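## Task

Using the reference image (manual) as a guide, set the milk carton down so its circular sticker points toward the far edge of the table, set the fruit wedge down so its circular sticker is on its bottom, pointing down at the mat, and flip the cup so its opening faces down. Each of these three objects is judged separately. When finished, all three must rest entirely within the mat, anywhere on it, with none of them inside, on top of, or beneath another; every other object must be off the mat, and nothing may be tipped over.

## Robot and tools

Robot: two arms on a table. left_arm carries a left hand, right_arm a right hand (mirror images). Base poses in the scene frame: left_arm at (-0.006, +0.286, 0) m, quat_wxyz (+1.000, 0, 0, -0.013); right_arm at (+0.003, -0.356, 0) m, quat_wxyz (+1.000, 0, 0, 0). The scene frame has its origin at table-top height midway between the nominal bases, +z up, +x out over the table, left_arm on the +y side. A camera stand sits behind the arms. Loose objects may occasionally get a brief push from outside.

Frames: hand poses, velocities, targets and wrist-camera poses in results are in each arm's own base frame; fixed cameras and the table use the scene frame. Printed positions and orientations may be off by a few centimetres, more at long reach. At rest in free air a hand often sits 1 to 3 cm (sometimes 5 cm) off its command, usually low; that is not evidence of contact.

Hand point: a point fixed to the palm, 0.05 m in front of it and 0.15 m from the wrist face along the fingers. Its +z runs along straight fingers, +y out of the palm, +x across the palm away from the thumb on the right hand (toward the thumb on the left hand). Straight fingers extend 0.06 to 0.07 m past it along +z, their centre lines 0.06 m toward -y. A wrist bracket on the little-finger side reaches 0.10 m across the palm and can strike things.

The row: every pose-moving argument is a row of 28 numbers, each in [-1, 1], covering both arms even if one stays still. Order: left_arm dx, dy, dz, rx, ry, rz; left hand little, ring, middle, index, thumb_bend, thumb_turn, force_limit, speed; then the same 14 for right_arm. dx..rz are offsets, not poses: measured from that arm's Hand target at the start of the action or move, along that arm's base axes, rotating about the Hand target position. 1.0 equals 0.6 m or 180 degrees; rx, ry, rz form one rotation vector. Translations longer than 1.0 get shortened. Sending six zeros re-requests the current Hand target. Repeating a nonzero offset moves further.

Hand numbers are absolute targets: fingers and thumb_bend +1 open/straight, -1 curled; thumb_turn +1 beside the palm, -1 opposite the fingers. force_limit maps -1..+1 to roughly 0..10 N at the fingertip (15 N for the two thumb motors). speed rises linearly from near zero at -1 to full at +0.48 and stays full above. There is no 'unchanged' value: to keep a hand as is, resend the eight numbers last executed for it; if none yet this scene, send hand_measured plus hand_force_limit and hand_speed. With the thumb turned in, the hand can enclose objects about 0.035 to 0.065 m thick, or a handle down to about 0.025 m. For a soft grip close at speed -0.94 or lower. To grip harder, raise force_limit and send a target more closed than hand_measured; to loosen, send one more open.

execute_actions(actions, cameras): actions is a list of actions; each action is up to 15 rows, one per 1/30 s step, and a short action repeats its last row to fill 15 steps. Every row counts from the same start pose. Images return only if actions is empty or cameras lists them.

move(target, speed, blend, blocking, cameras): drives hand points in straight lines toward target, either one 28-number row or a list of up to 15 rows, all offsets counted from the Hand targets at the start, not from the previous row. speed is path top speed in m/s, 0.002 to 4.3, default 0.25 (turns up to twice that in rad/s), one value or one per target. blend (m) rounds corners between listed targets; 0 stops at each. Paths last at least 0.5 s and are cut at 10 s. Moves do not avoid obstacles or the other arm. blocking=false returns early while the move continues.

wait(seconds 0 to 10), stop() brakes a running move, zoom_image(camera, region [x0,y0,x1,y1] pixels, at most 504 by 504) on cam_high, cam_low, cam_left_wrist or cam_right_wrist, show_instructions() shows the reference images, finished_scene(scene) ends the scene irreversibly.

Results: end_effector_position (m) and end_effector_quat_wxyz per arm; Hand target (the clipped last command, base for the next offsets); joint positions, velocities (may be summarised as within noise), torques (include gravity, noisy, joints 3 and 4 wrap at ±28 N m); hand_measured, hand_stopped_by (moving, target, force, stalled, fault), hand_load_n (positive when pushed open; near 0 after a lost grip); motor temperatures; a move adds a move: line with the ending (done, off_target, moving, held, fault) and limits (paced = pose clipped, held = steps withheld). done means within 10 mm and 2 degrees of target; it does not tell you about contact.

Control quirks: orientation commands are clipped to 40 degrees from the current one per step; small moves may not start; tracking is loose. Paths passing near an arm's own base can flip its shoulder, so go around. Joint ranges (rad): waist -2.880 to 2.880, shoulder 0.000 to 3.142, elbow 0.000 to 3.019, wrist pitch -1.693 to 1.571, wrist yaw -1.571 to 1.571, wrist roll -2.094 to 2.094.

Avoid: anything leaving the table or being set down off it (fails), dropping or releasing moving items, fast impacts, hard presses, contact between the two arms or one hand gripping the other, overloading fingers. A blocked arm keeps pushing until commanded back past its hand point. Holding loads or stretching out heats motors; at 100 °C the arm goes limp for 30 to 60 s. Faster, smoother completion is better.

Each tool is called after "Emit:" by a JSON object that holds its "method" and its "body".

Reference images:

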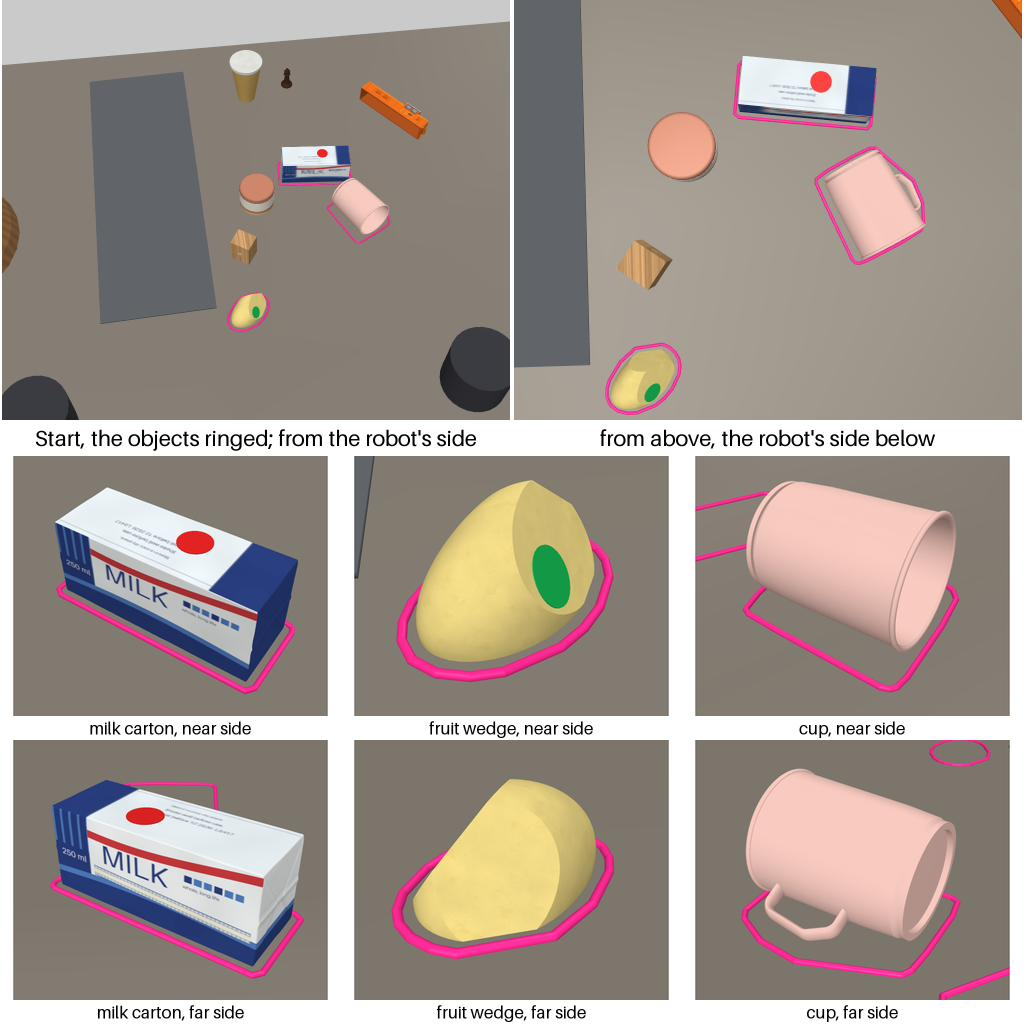

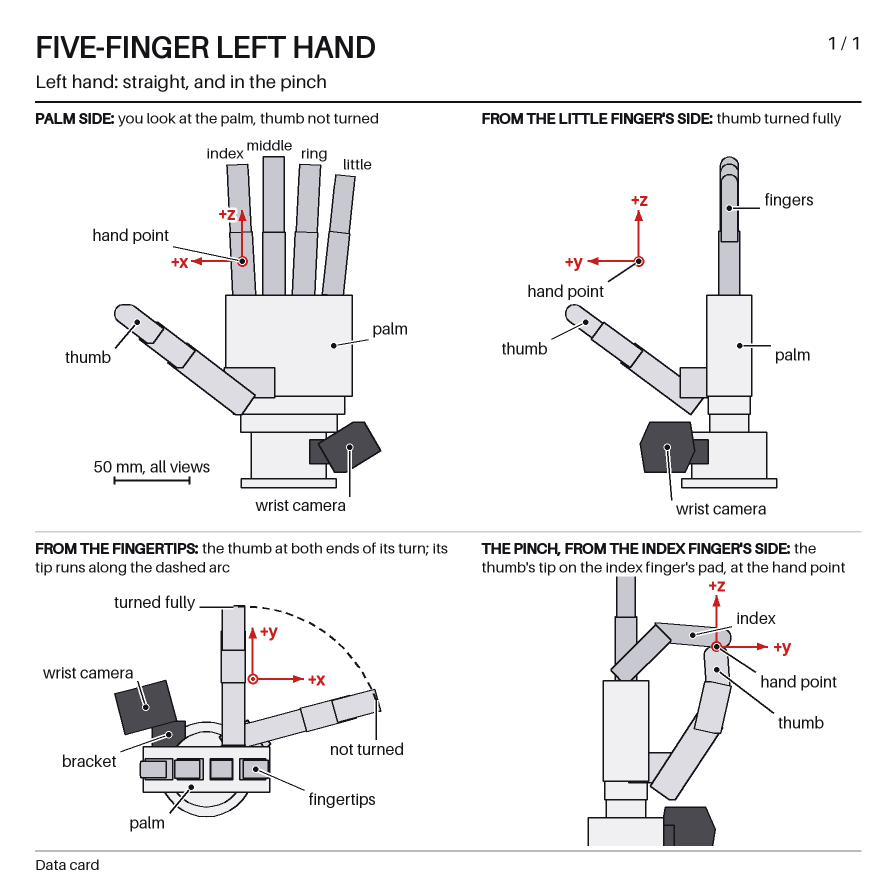

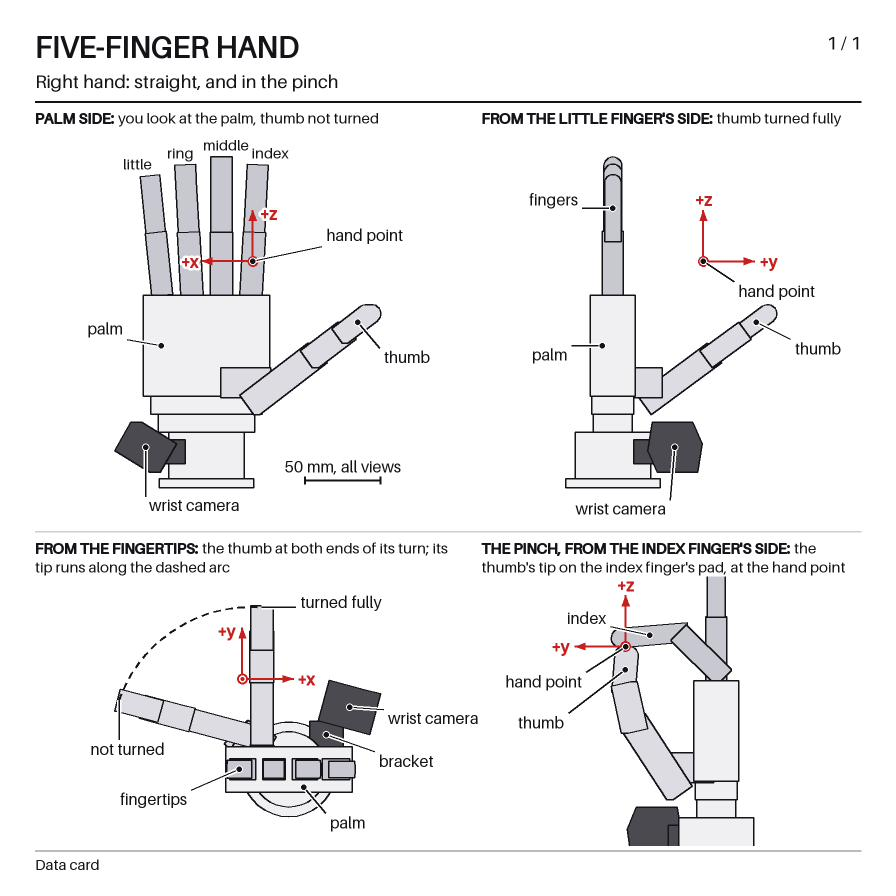

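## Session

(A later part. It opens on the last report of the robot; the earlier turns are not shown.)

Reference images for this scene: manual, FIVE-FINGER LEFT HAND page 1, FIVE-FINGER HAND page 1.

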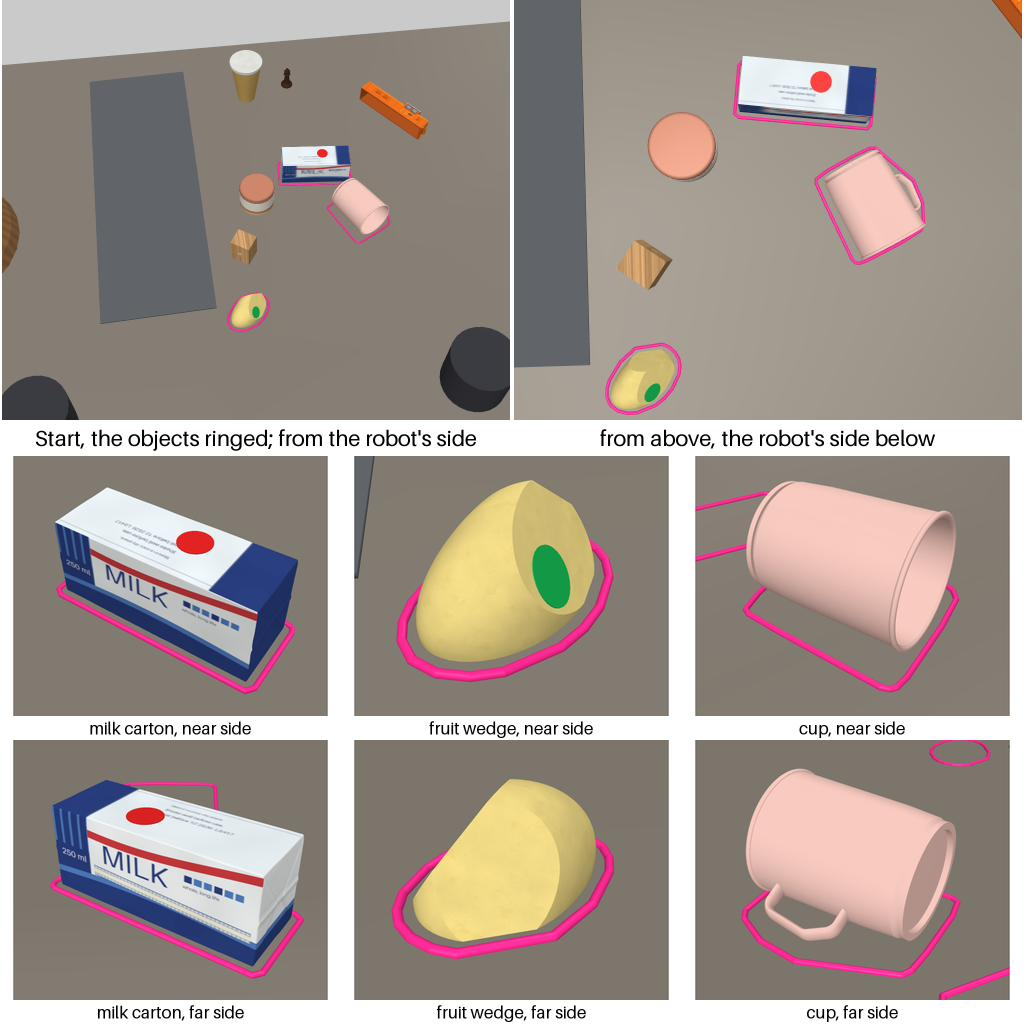

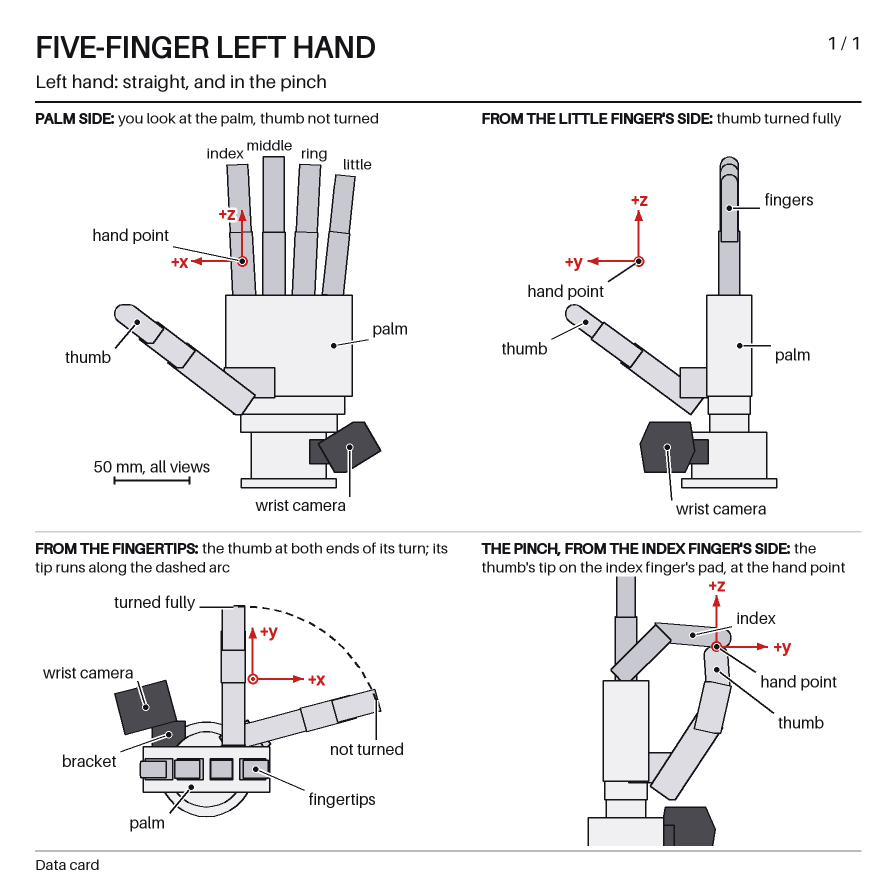

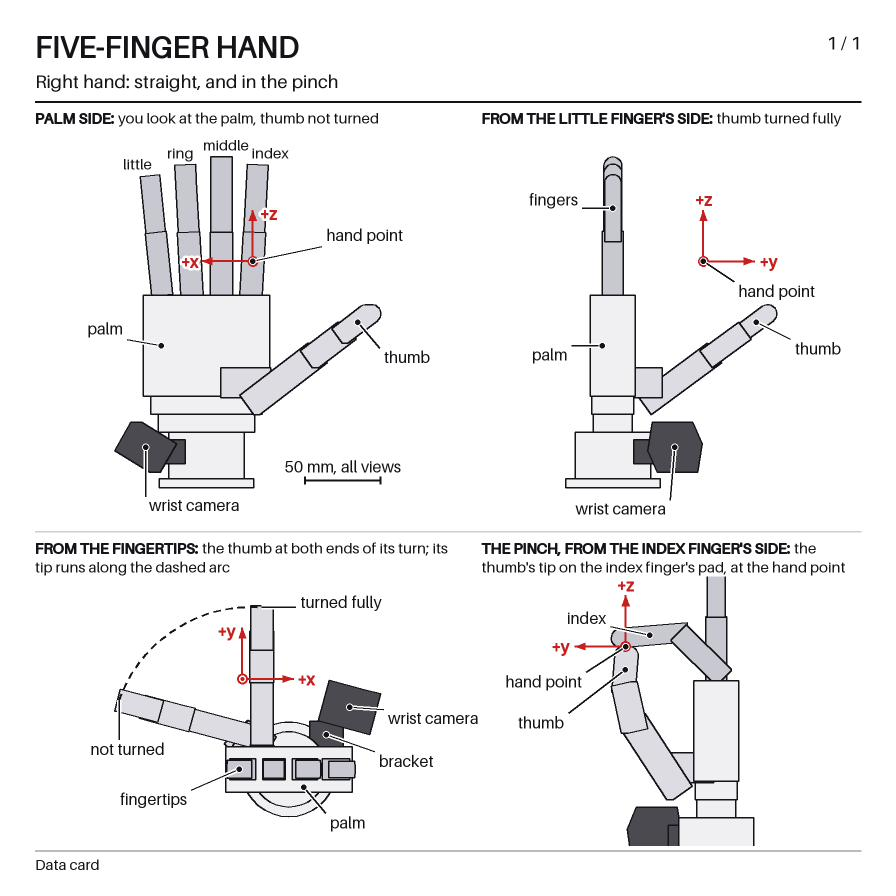

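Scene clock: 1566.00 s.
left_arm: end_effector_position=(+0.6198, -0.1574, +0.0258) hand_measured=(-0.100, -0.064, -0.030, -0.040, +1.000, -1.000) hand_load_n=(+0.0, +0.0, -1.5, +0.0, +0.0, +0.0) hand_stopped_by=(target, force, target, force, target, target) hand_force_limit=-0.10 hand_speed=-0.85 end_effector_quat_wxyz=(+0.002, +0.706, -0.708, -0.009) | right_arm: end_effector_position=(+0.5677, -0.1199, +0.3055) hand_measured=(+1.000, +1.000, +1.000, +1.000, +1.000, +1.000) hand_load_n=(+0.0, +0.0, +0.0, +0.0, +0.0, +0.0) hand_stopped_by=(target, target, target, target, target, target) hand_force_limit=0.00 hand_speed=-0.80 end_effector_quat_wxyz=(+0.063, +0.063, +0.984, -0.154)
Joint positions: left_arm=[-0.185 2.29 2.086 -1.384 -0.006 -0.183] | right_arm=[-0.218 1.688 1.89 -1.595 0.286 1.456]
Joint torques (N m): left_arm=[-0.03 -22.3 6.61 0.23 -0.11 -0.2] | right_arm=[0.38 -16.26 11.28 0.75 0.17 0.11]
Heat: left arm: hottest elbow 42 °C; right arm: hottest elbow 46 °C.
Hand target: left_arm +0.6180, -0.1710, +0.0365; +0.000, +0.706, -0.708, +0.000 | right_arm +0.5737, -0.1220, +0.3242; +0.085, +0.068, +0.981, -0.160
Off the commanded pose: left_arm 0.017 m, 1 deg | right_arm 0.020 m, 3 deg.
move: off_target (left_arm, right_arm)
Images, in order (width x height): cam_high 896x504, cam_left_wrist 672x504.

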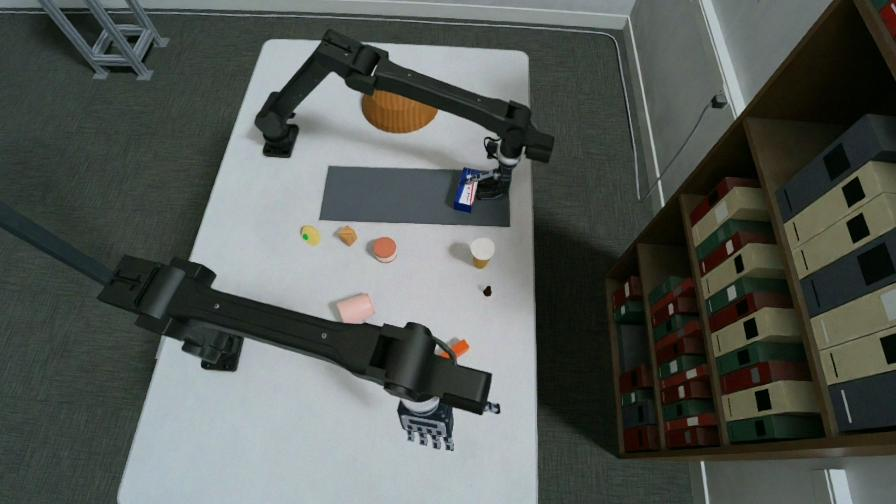

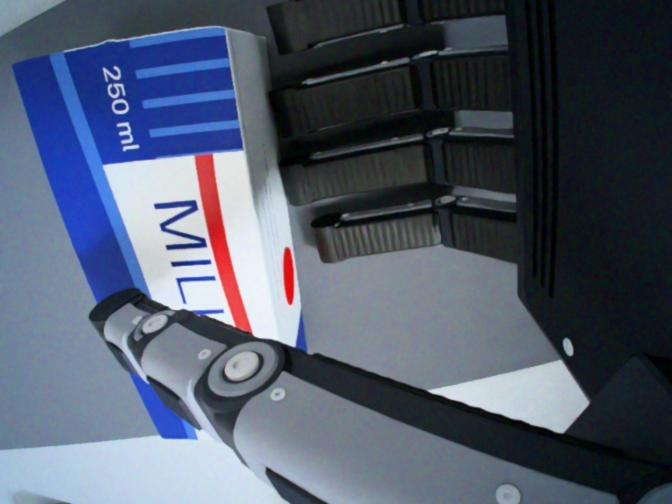

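Emit:
{"method": "move", "body": {"target": [-0.035, -0.002, 0.0, 0, 0, 0, -0.10,-0.065,-0.03,-0.04,1,-1,-0.1,-0.85,0,0,0,0,0,0,1,1,1,1,1,1,0,-0.8], "speed": 0.06, "cameras": ["cam_left_wrist", "cam_high"]}}

Emit:
{"method": "zoom_image", "body": {"camera": "cam_high", "region": [420, 130, 560, 240]}}

Scene clock: 1582.27 s.
left_arm: end_effector_position=(+0.5987, -0.1587, +0.0255) hand_measured=(-0.100, -0.064, -0.030, -0.040, +1.000, -1.000) hand_load_n=(+0.0, +0.0, -1.0, +0.0, +0.0, +0.0) hand_stopped_by=(target, force, target, force, target, target) hand_force_limit=-0.10 hand_speed=-0.85 end_effector_quat_wxyz=(+0.003, +0.706, -0.708, -0.009) | right_arm: end_effector_position=(+0.5677, -0.1199, +0.3055) hand_measured=(+1.000, +1.000, +1.000, +1.000, +1.000, +1.000) hand_load_n=(+0.0, +0.0, -0.5, +0.0, +0.0, +0.0) hand_stopped_by=(target, target, target, target, target, target) hand_force_limit=0.00 hand_speed=-0.80 end_effector_quat_wxyz=(+0.063, +0.063, +0.984, -0.154)
Joint positions: left_arm=[-0.193 2.227 1.972 -1.335 -0.006 -0.191] | right_arm=[-0.218 1.688 1.89 -1.595 0.286 1.456]
Joint torques (N m): left_arm=[-0.03 -21.66 6.53 0.23 -0.11 -0.2] | right_arm=[0.38 -16.21 11.28 0.77 0.17 0.11]
Heat: left arm: hottest elbow 41 °C; right arm: hottest elbow 46 °C.
Hand target: left_arm +0.5970, -0.1722, +0.0365; +0.000, +0.706, -0.708, +0.000 | right_arm +0.5737, -0.1220, +0.3242; +0.085, +0.068, +0.981, -0.160
Off the commanded pose: left_arm 0.018 m, 1 deg | right_arm 0.020 m, 3 deg.
move: off_target (left_arm, right_arm)
Images, in order (width x height): cam_high 896x504, cam_left_wrist 672x504.

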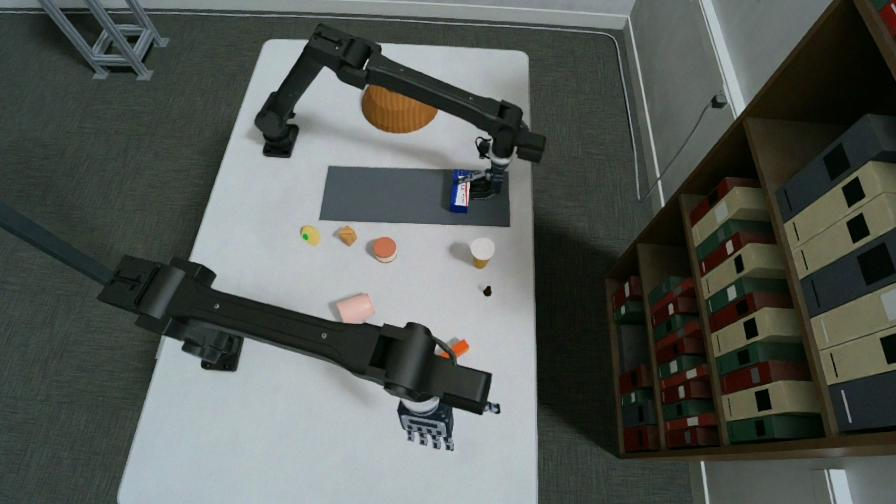

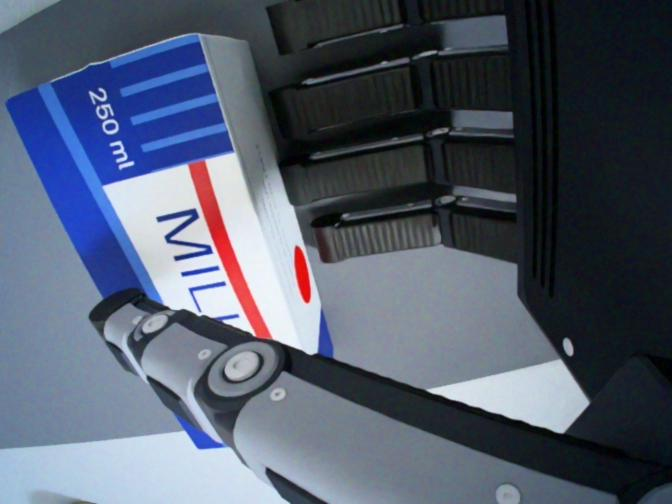

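Scaled by 3.600 from the camera's 896x504 image, which has a finer 1280x720 frame.

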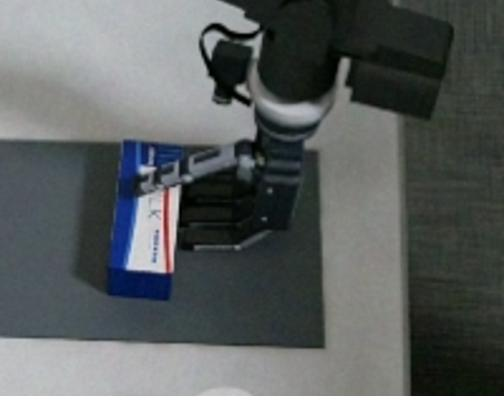

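Emit:
{"method": "move", "body": {"target": [[0.05, 0.0, 0.003, 0, 0, 0, -0.10,-0.065,-0.03,-0.04,1,-1,-0.1,-0.85,0,0,0,0,0,0,1,1,1,1,1,1,0,-0.8],[0.05, 0.0, 0.3, 0, 0, 0, -0.10,-0.065,-0.03,-0.04,1,-1,-0.1,-0.85,0,0,0,0,0,0,1,1,1,1,1,1,0,-0.8],[-0.4367, -0.5963, 0.3392, -0.1724, -0.2524, -0.3519, 1,1,0.5,0.5,1,-1,-0.1,0,0,0,0,0,0,0,1,1,1,1,1,1,0,-0.8]], "speed": [0.08, 0.25, 0.35], "blend": [0.005, 0.05, 0], "cameras": ["cam_left_wrist", "cam_high"]}}

Emit:
{"method": "zoom_image", "body": {"camera": "cam_high", "region": [280, 160, 520, 360]}}

Scene clock: 1642.53 s.
left_arm: end_effector_position=(+0.3279, -0.5282, +0.2172) hand_measured=(+1.000, +1.000, +0.500, +0.500, +1.000, -1.000) hand_load_n=(+0.0, +0.0, +0.0, +0.0, +0.0, +0.0) hand_stopped_by=(target, target, target, target, target, target) hand_force_limit=-0.10 hand_speed=0.00 end_effector_quat_wxyz=(+0.067, -0.178, +0.894, -0.407) | right_arm: end_effector_position=(+0.5677, -0.1199, +0.3055) hand_measured=(+1.000, +1.000, +1.000, +1.000, +1.000, +1.000) hand_load_n=(+0.0, +0.0, +0.0, +0.0, +0.0, +0.0) hand_stopped_by=(target, target, target, target, target, target) hand_force_limit=0.00 hand_speed=-0.80 end_effector_quat_wxyz=(+0.063, +0.063, +0.984, -0.154)
Joint positions: left_arm=[-0.914 1.586 1.406 -0.563 0.221 0.167] | right_arm=[-0.218 1.688 1.89 -1.595 0.286 1.456]
Joint torques (N m): left_arm=[1.26 -15.44 8.7 2.33 -0.05 0.01] | right_arm=[0.5 -16.32 11.28 0.75 0.18 0.11]
Heat: left arm: hottest elbow 38 °C; right arm: hottest elbow 46 °C.
Hand target: left_arm +0.3350, -0.5300, +0.2400; +0.082, -0.168, +0.883, -0.430 | right_arm +0.5737, -0.1220, +0.3242; +0.085, +0.068, +0.981, -0.160
Off the commanded pose: left_arm 0.024 m, 4 deg | right_arm 0.020 m, 3 deg.
move: off_target (left_arm, right_arm); target 3's new numbers were sent with left_arm's hand 0.024 m and 4 deg from that target
Images, in order (width x height): cam_high 896x504, cam_left_wrist 672x504.

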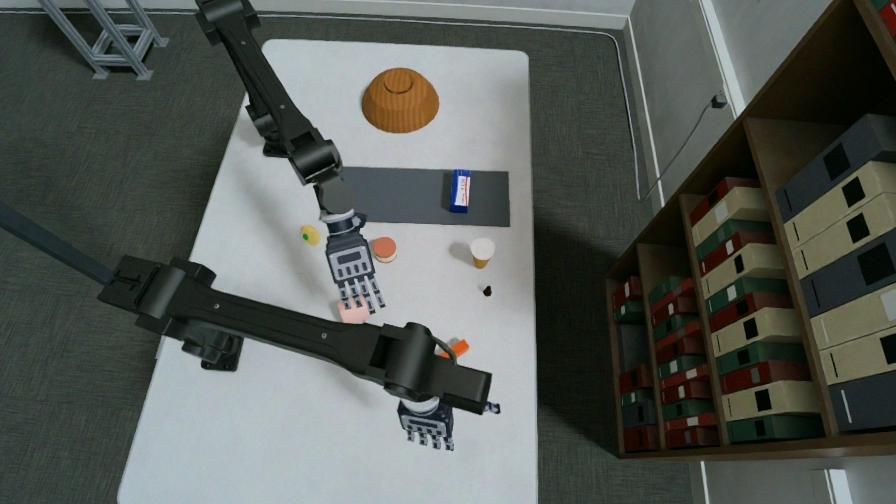

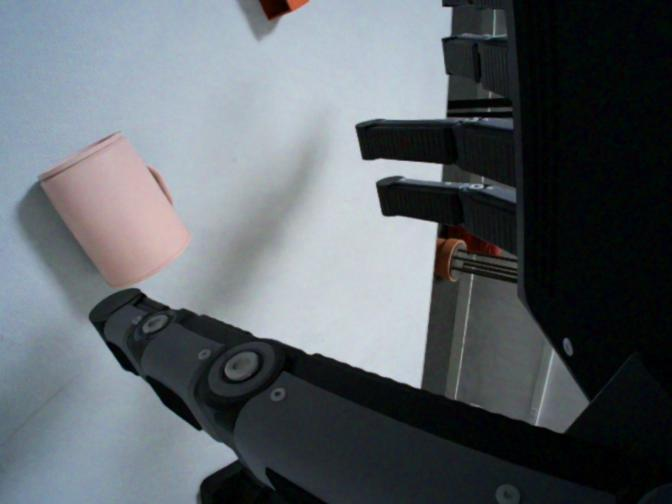

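Scaled by 2.100 from the camera's 896x504 image, which has a finer 1280x720 frame.

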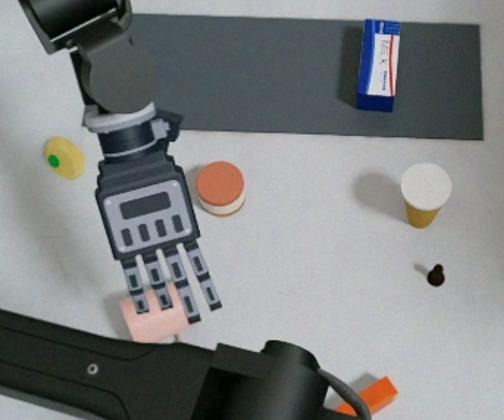

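Emit:
{"method": "move", "body": {"target": [-0.0093, 0.025, -0.25, -0.031, -0.0124, 0, 1,1,0.5,0.5,1,-1,-0.1,0,0,0,0,0,0,0,1,1,1,1,1,1,0,-0.8], "speed": 0.2, "cameras": ["cam_left_wrist", "cam_high"]}}

Emit:
{"method": "zoom_image", "body": {"camera": "cam_high", "region": [280, 200, 440, 340]}}

Scene clock: 1705.33 s.
left_arm: end_effector_position=(+0.3164, -0.5110, +0.0736) hand_measured=(+1.000, +1.000, +0.500, +0.500, +1.000, -1.000) hand_load_n=(+0.0, +0.0, +0.0, +0.0, +0.0, +0.0) hand_stopped_by=(target, target, target, target, target, target) hand_force_limit=-0.10 hand_speed=0.00 end_effector_quat_wxyz=(+0.080, -0.164, +0.871, -0.457) | right_arm: end_effector_position=(+0.5677, -0.1199, +0.3055) hand_measured=(+1.000, +1.000, +1.000, +1.000, +1.000, +1.000) hand_load_n=(-0.5, +0.0, +0.0, +0.5, +0.0, -0.5) hand_stopped_by=(target, target, target, target, target, target) hand_force_limit=0.00 hand_speed=-0.80 end_effector_quat_wxyz=(+0.063, +0.063, +0.984, -0.154)
Joint positions: left_arm=[-0.902 1.649 1.017 0.003 0.253 0.167] | right_arm=[-0.218 1.688 1.89 -1.595 0.286 1.456]
Joint torques (N m): left_arm=[1.67 -13.63 7.79 2.51 0.07 -0.1] | right_arm=[0.38 -16.26 11.26 0.75 0.18 0.11]
Heat: left arm: hottest elbow 40 °C; right arm: hottest elbow 46 °C.
Hand target: left_arm +0.3294, -0.5150, +0.0900; +0.090, -0.163, +0.859, -0.476 | right_arm +0.5737, -0.1220, +0.3242; +0.085, +0.068, +0.981, -0.160
Off the commanded pose: left_arm 0.021 m, 3 deg | right_arm 0.020 m, 3 deg.
move: off_target (left_arm, right_arm)
Images, in order (width x height): cam_high 896x504, cam_left_wrist 672x504.

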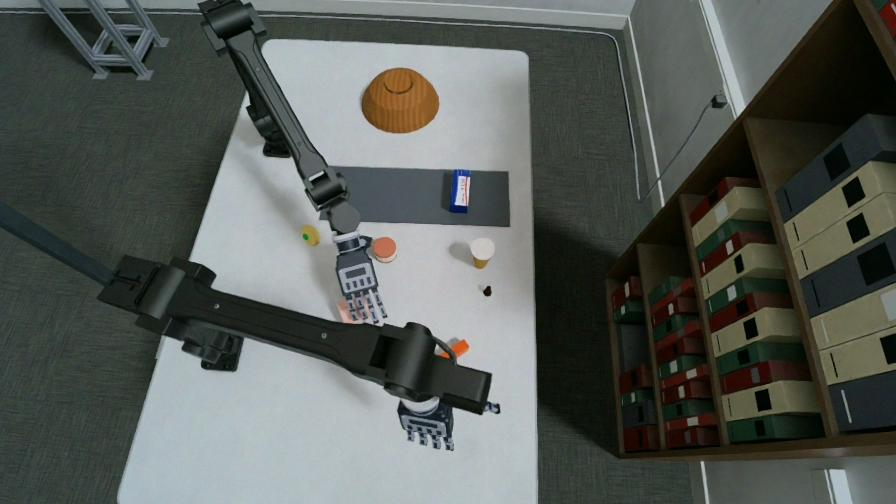

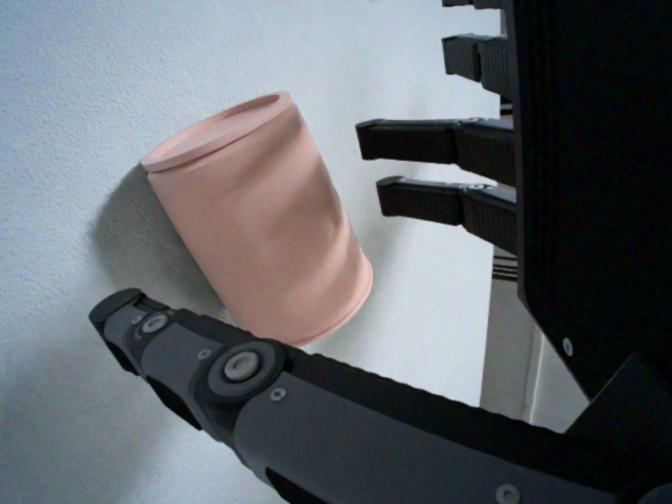

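Scaled by 3.150 from the camera's 896x504 image, which has a finer 1280x720 frame.

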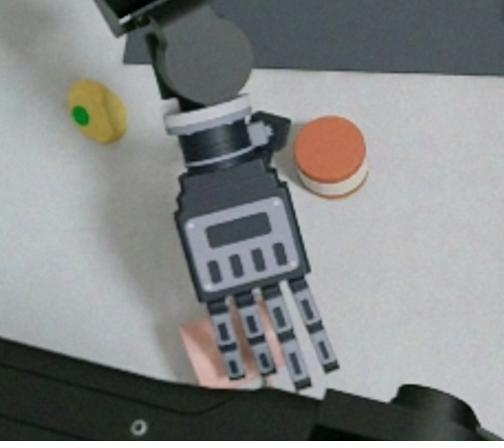

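Emit:
{"method": "move", "body": {"target": [0.017, -0.0167, -0.0417, 0, 0, 0, 1,1,0.5,0.5,1,-1,-0.1,0,0,0,0,0,0,0,1,1,1,1,1,1,0,-0.8], "speed": 0.1, "cameras": ["cam_left_wrist", "cam_low"]}}

Emit:
{"method": "zoom_image", "body": {"camera": "cam_low", "region": [410, 190, 530, 270]}}

Scene clock: 1797.27 s.
left_arm: end_effector_position=(+0.3216, -0.5151, +0.0431) hand_measured=(+1.000, +1.000, +0.500, +0.500, +1.000, -1.000) hand_load_n=(+0.0, +0.0, +0.0, +0.0, +0.0, +0.0) hand_stopped_by=(target, target, target, target, target, target) hand_force_limit=-0.10 hand_speed=0.00 end_effector_quat_wxyz=(+0.077, -0.167, +0.873, -0.452) | right_arm: end_effector_position=(+0.5677, -0.1199, +0.3055) hand_measured=(+1.000, +1.000, +1.000, +1.000, +1.000, +1.000) hand_load_n=(+0.0, +0.0, +0.0, +0.0, +0.0, +0.0) hand_stopped_by=(target, target, target, target, target, target) hand_force_limit=0.00 hand_speed=-0.80 end_effector_quat_wxyz=(+0.063, +0.063, +0.984, -0.154)
Joint positions: left_arm=[-0.898 1.718 1.017 0.058 0.255 0.167] | right_arm=[-0.218 1.688 1.89 -1.595 0.286 1.456]
Joint torques (N m): left_arm=[1.73 -13.92 8.77 2.5 0.07 -0.09] | right_arm=[0.32 -16.15 11.3 0.77 0.18 0.11]
Heat: left arm: hottest elbow 38 °C; right arm: hottest elbow 46 °C.
Hand target: left_arm +0.3396, -0.5250, +0.0650; +0.090, -0.163, +0.859, -0.476 | right_arm +0.5737, -0.1220, +0.3242; +0.085, +0.068, +0.981, -0.160
Off the commanded pose: left_arm 0.030 m, 4 deg | right_arm 0.020 m, 3 deg.
move: off_target (left_arm, right_arm)
Images, in order (width x height): cam_low 896x504, cam_left_wrist 672x504.

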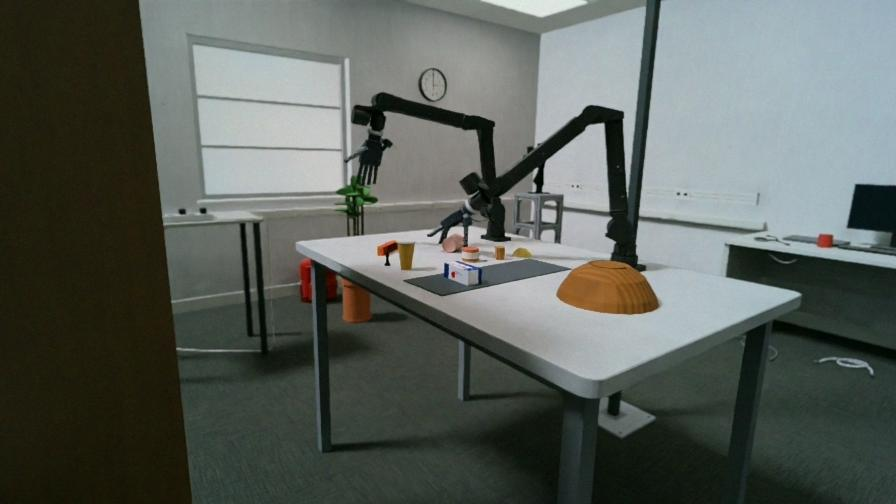

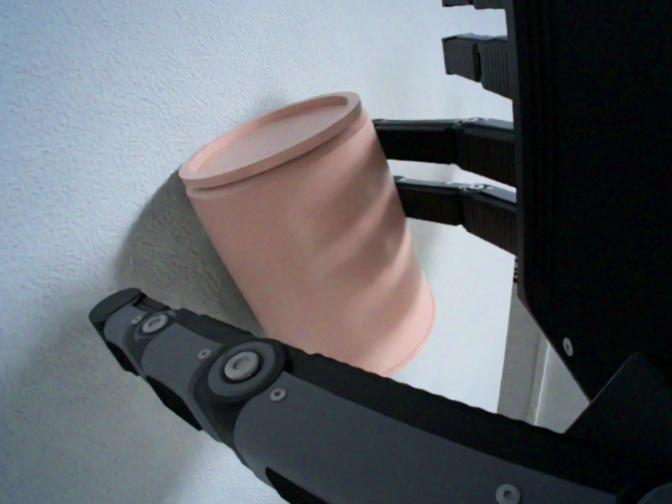

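Scaled by 4.200 from the camera's 896x504 image, which has a finer 1280x720 frame.

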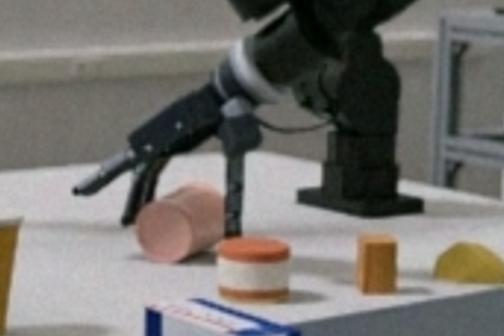

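Emit:
{"method": "zoom_image", "body": {"camera": "cam_low", "region": [420, 215, 490, 265]}}

Scaled by 7.200 from the camera's 896x504 image, which has a finer 1280x720 frame.

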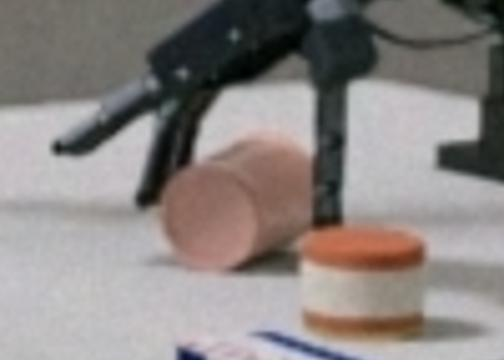

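Emit:
{"method": "move", "body": {"target": [0.0035, -0.0093, 0.04, 0, 0, 0, 1,1,0.5,0.5,1,-1,-0.1,0,0,0,0,0,0,0,1,1,1,1,1,1,0,-0.8], "speed": 0.1, "cameras": ["cam_left_wrist", "cam_low"]}}

Emit:
{"method": "zoom_image", "body": {"camera": "cam_low", "region": [420, 215, 490, 265]}}

Scene clock: 1849.97 s.
left_arm: end_effector_position=(+0.3214, -0.5148, +0.0505) hand_measured=(+1.000, +1.000, +0.500, +0.500, +1.000, -1.000) hand_load_n=(+0.0, +0.0, +0.0, +0.0, +0.0, +0.0) hand_stopped_by=(target, target, target, target, target, target) hand_force_limit=-0.10 hand_speed=0.00 end_effector_quat_wxyz=(+0.075, -0.168, +0.875, -0.447) | right_arm: end_effector_position=(+0.5677, -0.1199, +0.3055) hand_measured=(+1.000, +1.000, +1.000, +1.000, +1.000, +1.000) hand_load_n=(+0.0, +0.0, +0.0, +0.0, +0.0, +0.0) hand_stopped_by=(target, target, target, target, target, target) hand_force_limit=0.00 hand_speed=-0.80 end_effector_quat_wxyz=(+0.063, +0.063, +0.984, -0.154)
Joint positions: left_arm=[-0.898 1.706 1.031 0.021 0.255 0.167] | right_arm=[-0.218 1.688 1.89 -1.595 0.286 1.456]
Joint torques (N m): left_arm=[1.44 -15.38 10.88 1.09 -0.05 -0.11] | right_arm=[0.44 -16.26 11.3 0.75 0.17 0.11]
Heat: left arm: hottest elbow 38 °C; right arm: hottest elbow 46 °C.
Hand target: left_arm +0.3417, -0.5306, +0.0890; +0.090, -0.163, +0.859, -0.476 | right_arm +0.5737, -0.1220, +0.3242; +0.085, +0.068, +0.981, -0.160
Off the commanded pose: left_arm 0.046 m, 4 deg | right_arm 0.020 m, 3 deg.
move: off_target (left_arm, right_arm)
Images, in order (width x height): cam_low 896x504, cam_left_wrist 672x504.

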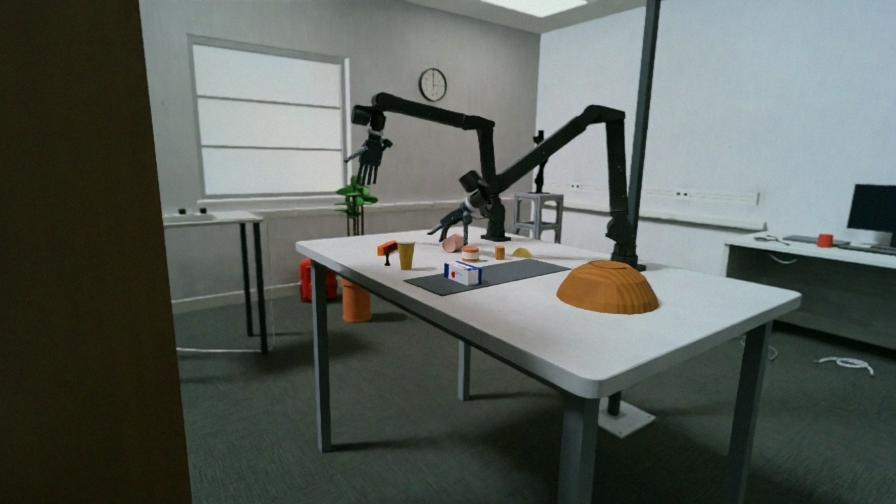

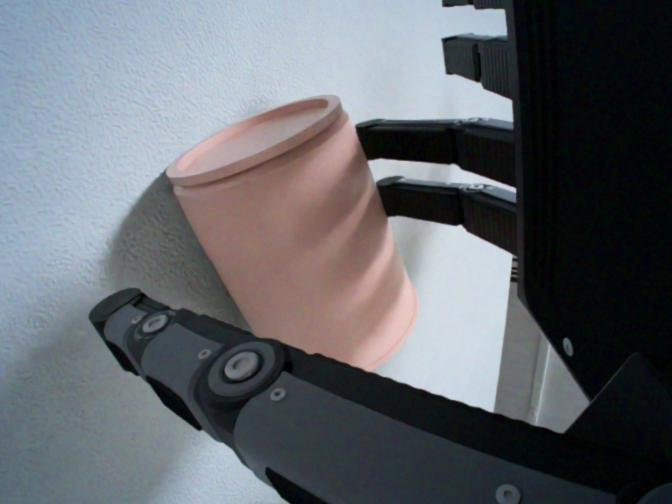

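Scaled by 7.200 from the camera's 896x504 image, which has a finer 1280x720 frame.

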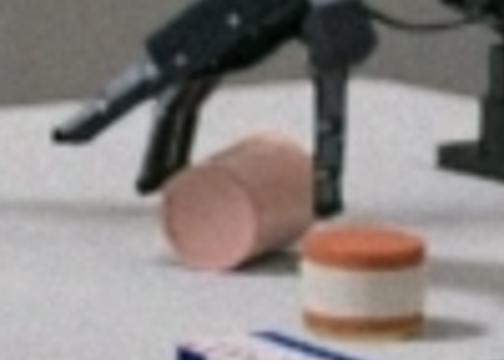

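Emit:
{"method": "execute_actions", "body": {"actions": [[[0,0,0,0,0,0,1,1,0.5,0.5,0.1,-1,-0.88,-0.88,0,0,0,0,0,0,1,1,1,1,1,1,0,-0.8]],[[0,0,0,0,0,0,1,1,0.5,0.5,0.1,-1,-0.88,-0.88,0,0,0,0,0,0,1,1,1,1,1,1,0,-0.8]],[[0,0,0,0,0,0,1,1,0.5,0.5,0.1,-1,-0.88,-0.88,0,0,0,0,0,0,1,1,1,1,1,1,0,-0.8]],[[0,0,0,0,0,0,1,1,0.5,0.5,0.1,-1,-0.88,-0.88,0,0,0,0,0,0,1,1,1,1,1,1,0,-0.8]],[[0,0,0,0,0,0,1,1,-0.2,-0.2,0.1,-1,-0.85,-0.88,0,0,0,0,0,0,1,1,1,1,1,1,0,-0.8]],[[0,0,0,0,0,0,1,1,-0.2,-0.2,0.1,-1,-0.85,-0.88,0,0,0,0,0,0,1,1,1,1,1,1,0,-0.8]],[[0,0,0,0,0,0,1,1,-0.2,-0.2,0.1,-1,-0.85,-0.88,0,0,0,0,0,0,1,1,1,1,1,1,0,-0.8]],[[0,0,0,0,0,0,1,1,-0.2,-0.2,0.1,-1,-0.85,-0.88,0,0,0,0,0,0,1,1,1,1,1,1,0,-0.8]]], "cameras": ["cam_left_wrist", "cam_low"]}}

Emit:
{"method": "zoom_image", "body": {"camera": "cam_low", "region": [420, 215, 490, 265]}}

Scene clock: 1926.07 s.
left_arm: end_effector_position=(+0.3214, -0.5148, +0.0505) hand_measured=(+1.000, +1.000, +0.302, +0.324, +0.566, -1.000) hand_load_n=(+0.0, +0.0, +3.5, +0.0, +3.0, +0.0) hand_stopped_by=(target, target, force, force, force, target) hand_force_limit=-0.85 hand_speed=-0.88 end_effector_quat_wxyz=(+0.075, -0.168, +0.875, -0.447) | right_arm: end_effector_position=(+0.5677, -0.1199, +0.3055) hand_measured=(+1.000, +1.000, +1.000, +1.000, +1.000, +1.000) hand_load_n=(+0.0, +0.0, +0.0, +0.0, +0.0, +0.0) hand_stopped_by=(target, target, target, target, target, target) hand_force_limit=0.00 hand_speed=-0.80 end_effector_quat_wxyz=(+0.063, +0.063, +0.984, -0.154)
Joint positions: left_arm=[-0.898 1.706 1.031 0.021 0.255 0.167] | right_arm=[-0.218 1.688 1.89 -1.595 0.286 1.456]
Joint torques (N m): left_arm=[1.44 -15.44 10.88 1.09 -0.05 -0.11] | right_arm=[0.44 -16.32 11.29 0.77 0.18 0.11]
Heat: left arm: hottest elbow 44 °C; right arm: hottest elbow 46 °C.
Hand target: left_arm +0.3417, -0.5306, +0.0890; +0.090, -0.163, +0.859, -0.476 | right_arm +0.5737, -0.1220, +0.3242; +0.085, +0.068, +0.981, -0.160
Off the commanded pose: left_arm 0.046 m, 4 deg | right_arm 0.020 m, 3 deg.
Images, in order (width x height): cam_low 896x504, cam_left_wrist 672x504.

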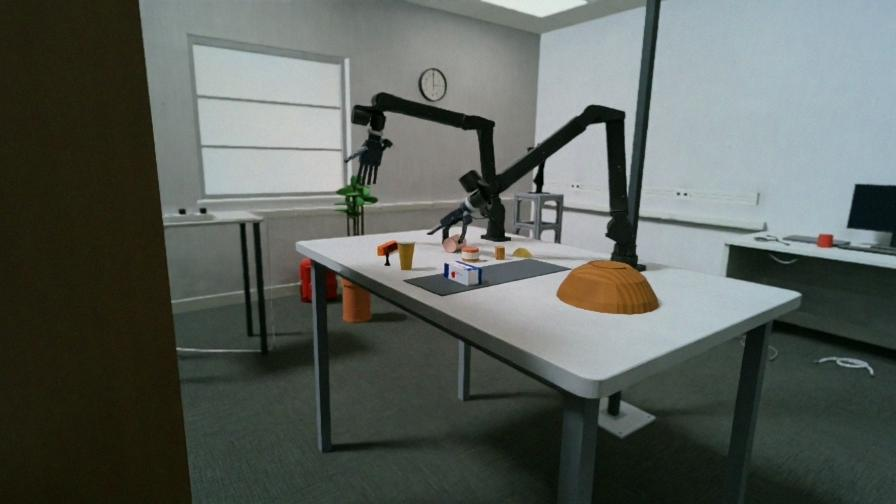

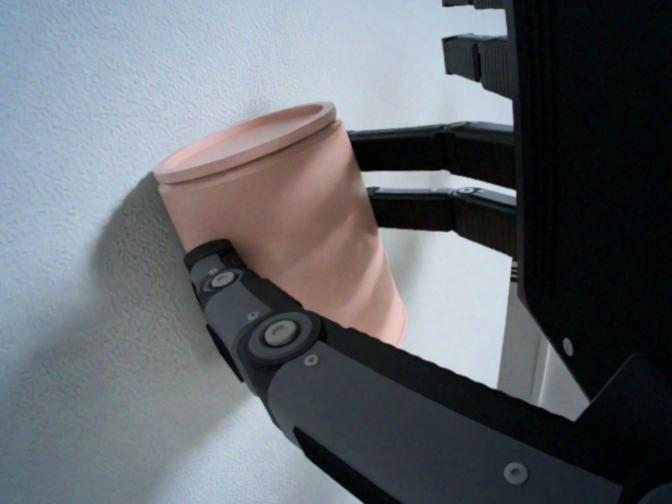

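Scaled by 7.200 from the camera's 896x504 image, which has a finer 1280x720 frame.

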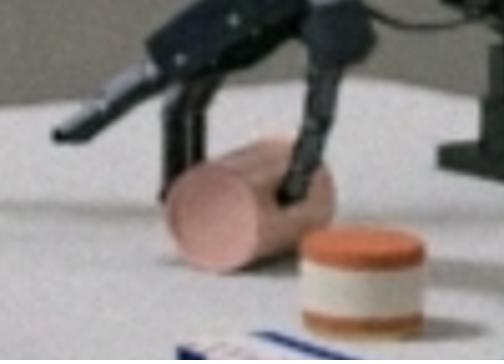

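Emit:
{"method": "execute_actions", "body": {"actions": [[[0,0,0,0,0,0,1,1,-0.2,-0.3,0.1,-1,-0.4,-0.9,0,0,0,0,0,0,1,1,1,1,1,1,0,-0.8]],[[0,0,0,0,0,0,1,1,-0.2,-0.3,0.1,-1,-0.4,-0.9,0,0,0,0,0,0,1,1,1,1,1,1,0,-0.8]],[[0,0,0,0,0,0,1,1,-0.3,-0.4,0.05,-1,-0.2,-0.93,0,0,0,0,0,0,1,1,1,1,1,1,0,-0.8]],[[0,0,0,0,0,0,1,1,-0.3,-0.4,0.05,-1,-0.2,-0.93,0,0,0,0,0,0,1,1,1,1,1,1,0,-0.8]]]}}

Scene clock: 1935.10 s.
left_arm: end_effector_position=(+0.3218, -0.5153, +0.0512) hand_measured=(+1.000, +1.000, +0.290, +0.304, +0.568, -1.000) hand_load_n=(+0.0, +0.0, +4.5, +3.5, +8.0, -0.5) hand_stopped_by=(target, target, force, force, force, target) hand_force_limit=-0.20 hand_speed=-0.93 end_effector_quat_wxyz=(+0.075, -0.168, +0.875, -0.448) | right_arm: end_effector_position=(+0.5677, -0.1199, +0.3055) hand_measured=(+1.000, +1.000, +1.000, +1.000, +1.000, +1.000) hand_load_n=(+0.0, +0.0, +0.0, +0.0, +0.0, +0.0) hand_stopped_by=(target, target, target, target, target, target) hand_force_limit=0.00 hand_speed=-0.80 end_effector_quat_wxyz=(+0.063, +0.063, +0.984, -0.154)
Joint positions: left_arm=[-0.898 1.706 1.032 0.021 0.255 0.167] | right_arm=[-0.218 1.688 1.89 -1.595 0.286 1.456]
Joint torques (N m): left_arm=[1.38 -15.38 10.85 1.07 -0.05 -0.11] | right_arm=[0.38 -16.32 11.3 0.75 0.17 0.11]
Heat: left arm: hottest elbow 44 °C; right arm: hottest elbow 46 °C.
Hand target: left_arm +0.3417, -0.5306, +0.0890; +0.090, -0.163, +0.859, -0.476 | right_arm +0.5737, -0.1220, +0.3242; +0.085, +0.068, +0.981, -0.160
Off the commanded pose: left_arm 0.045 m, 4 deg | right_arm 0.020 m, 3 deg.


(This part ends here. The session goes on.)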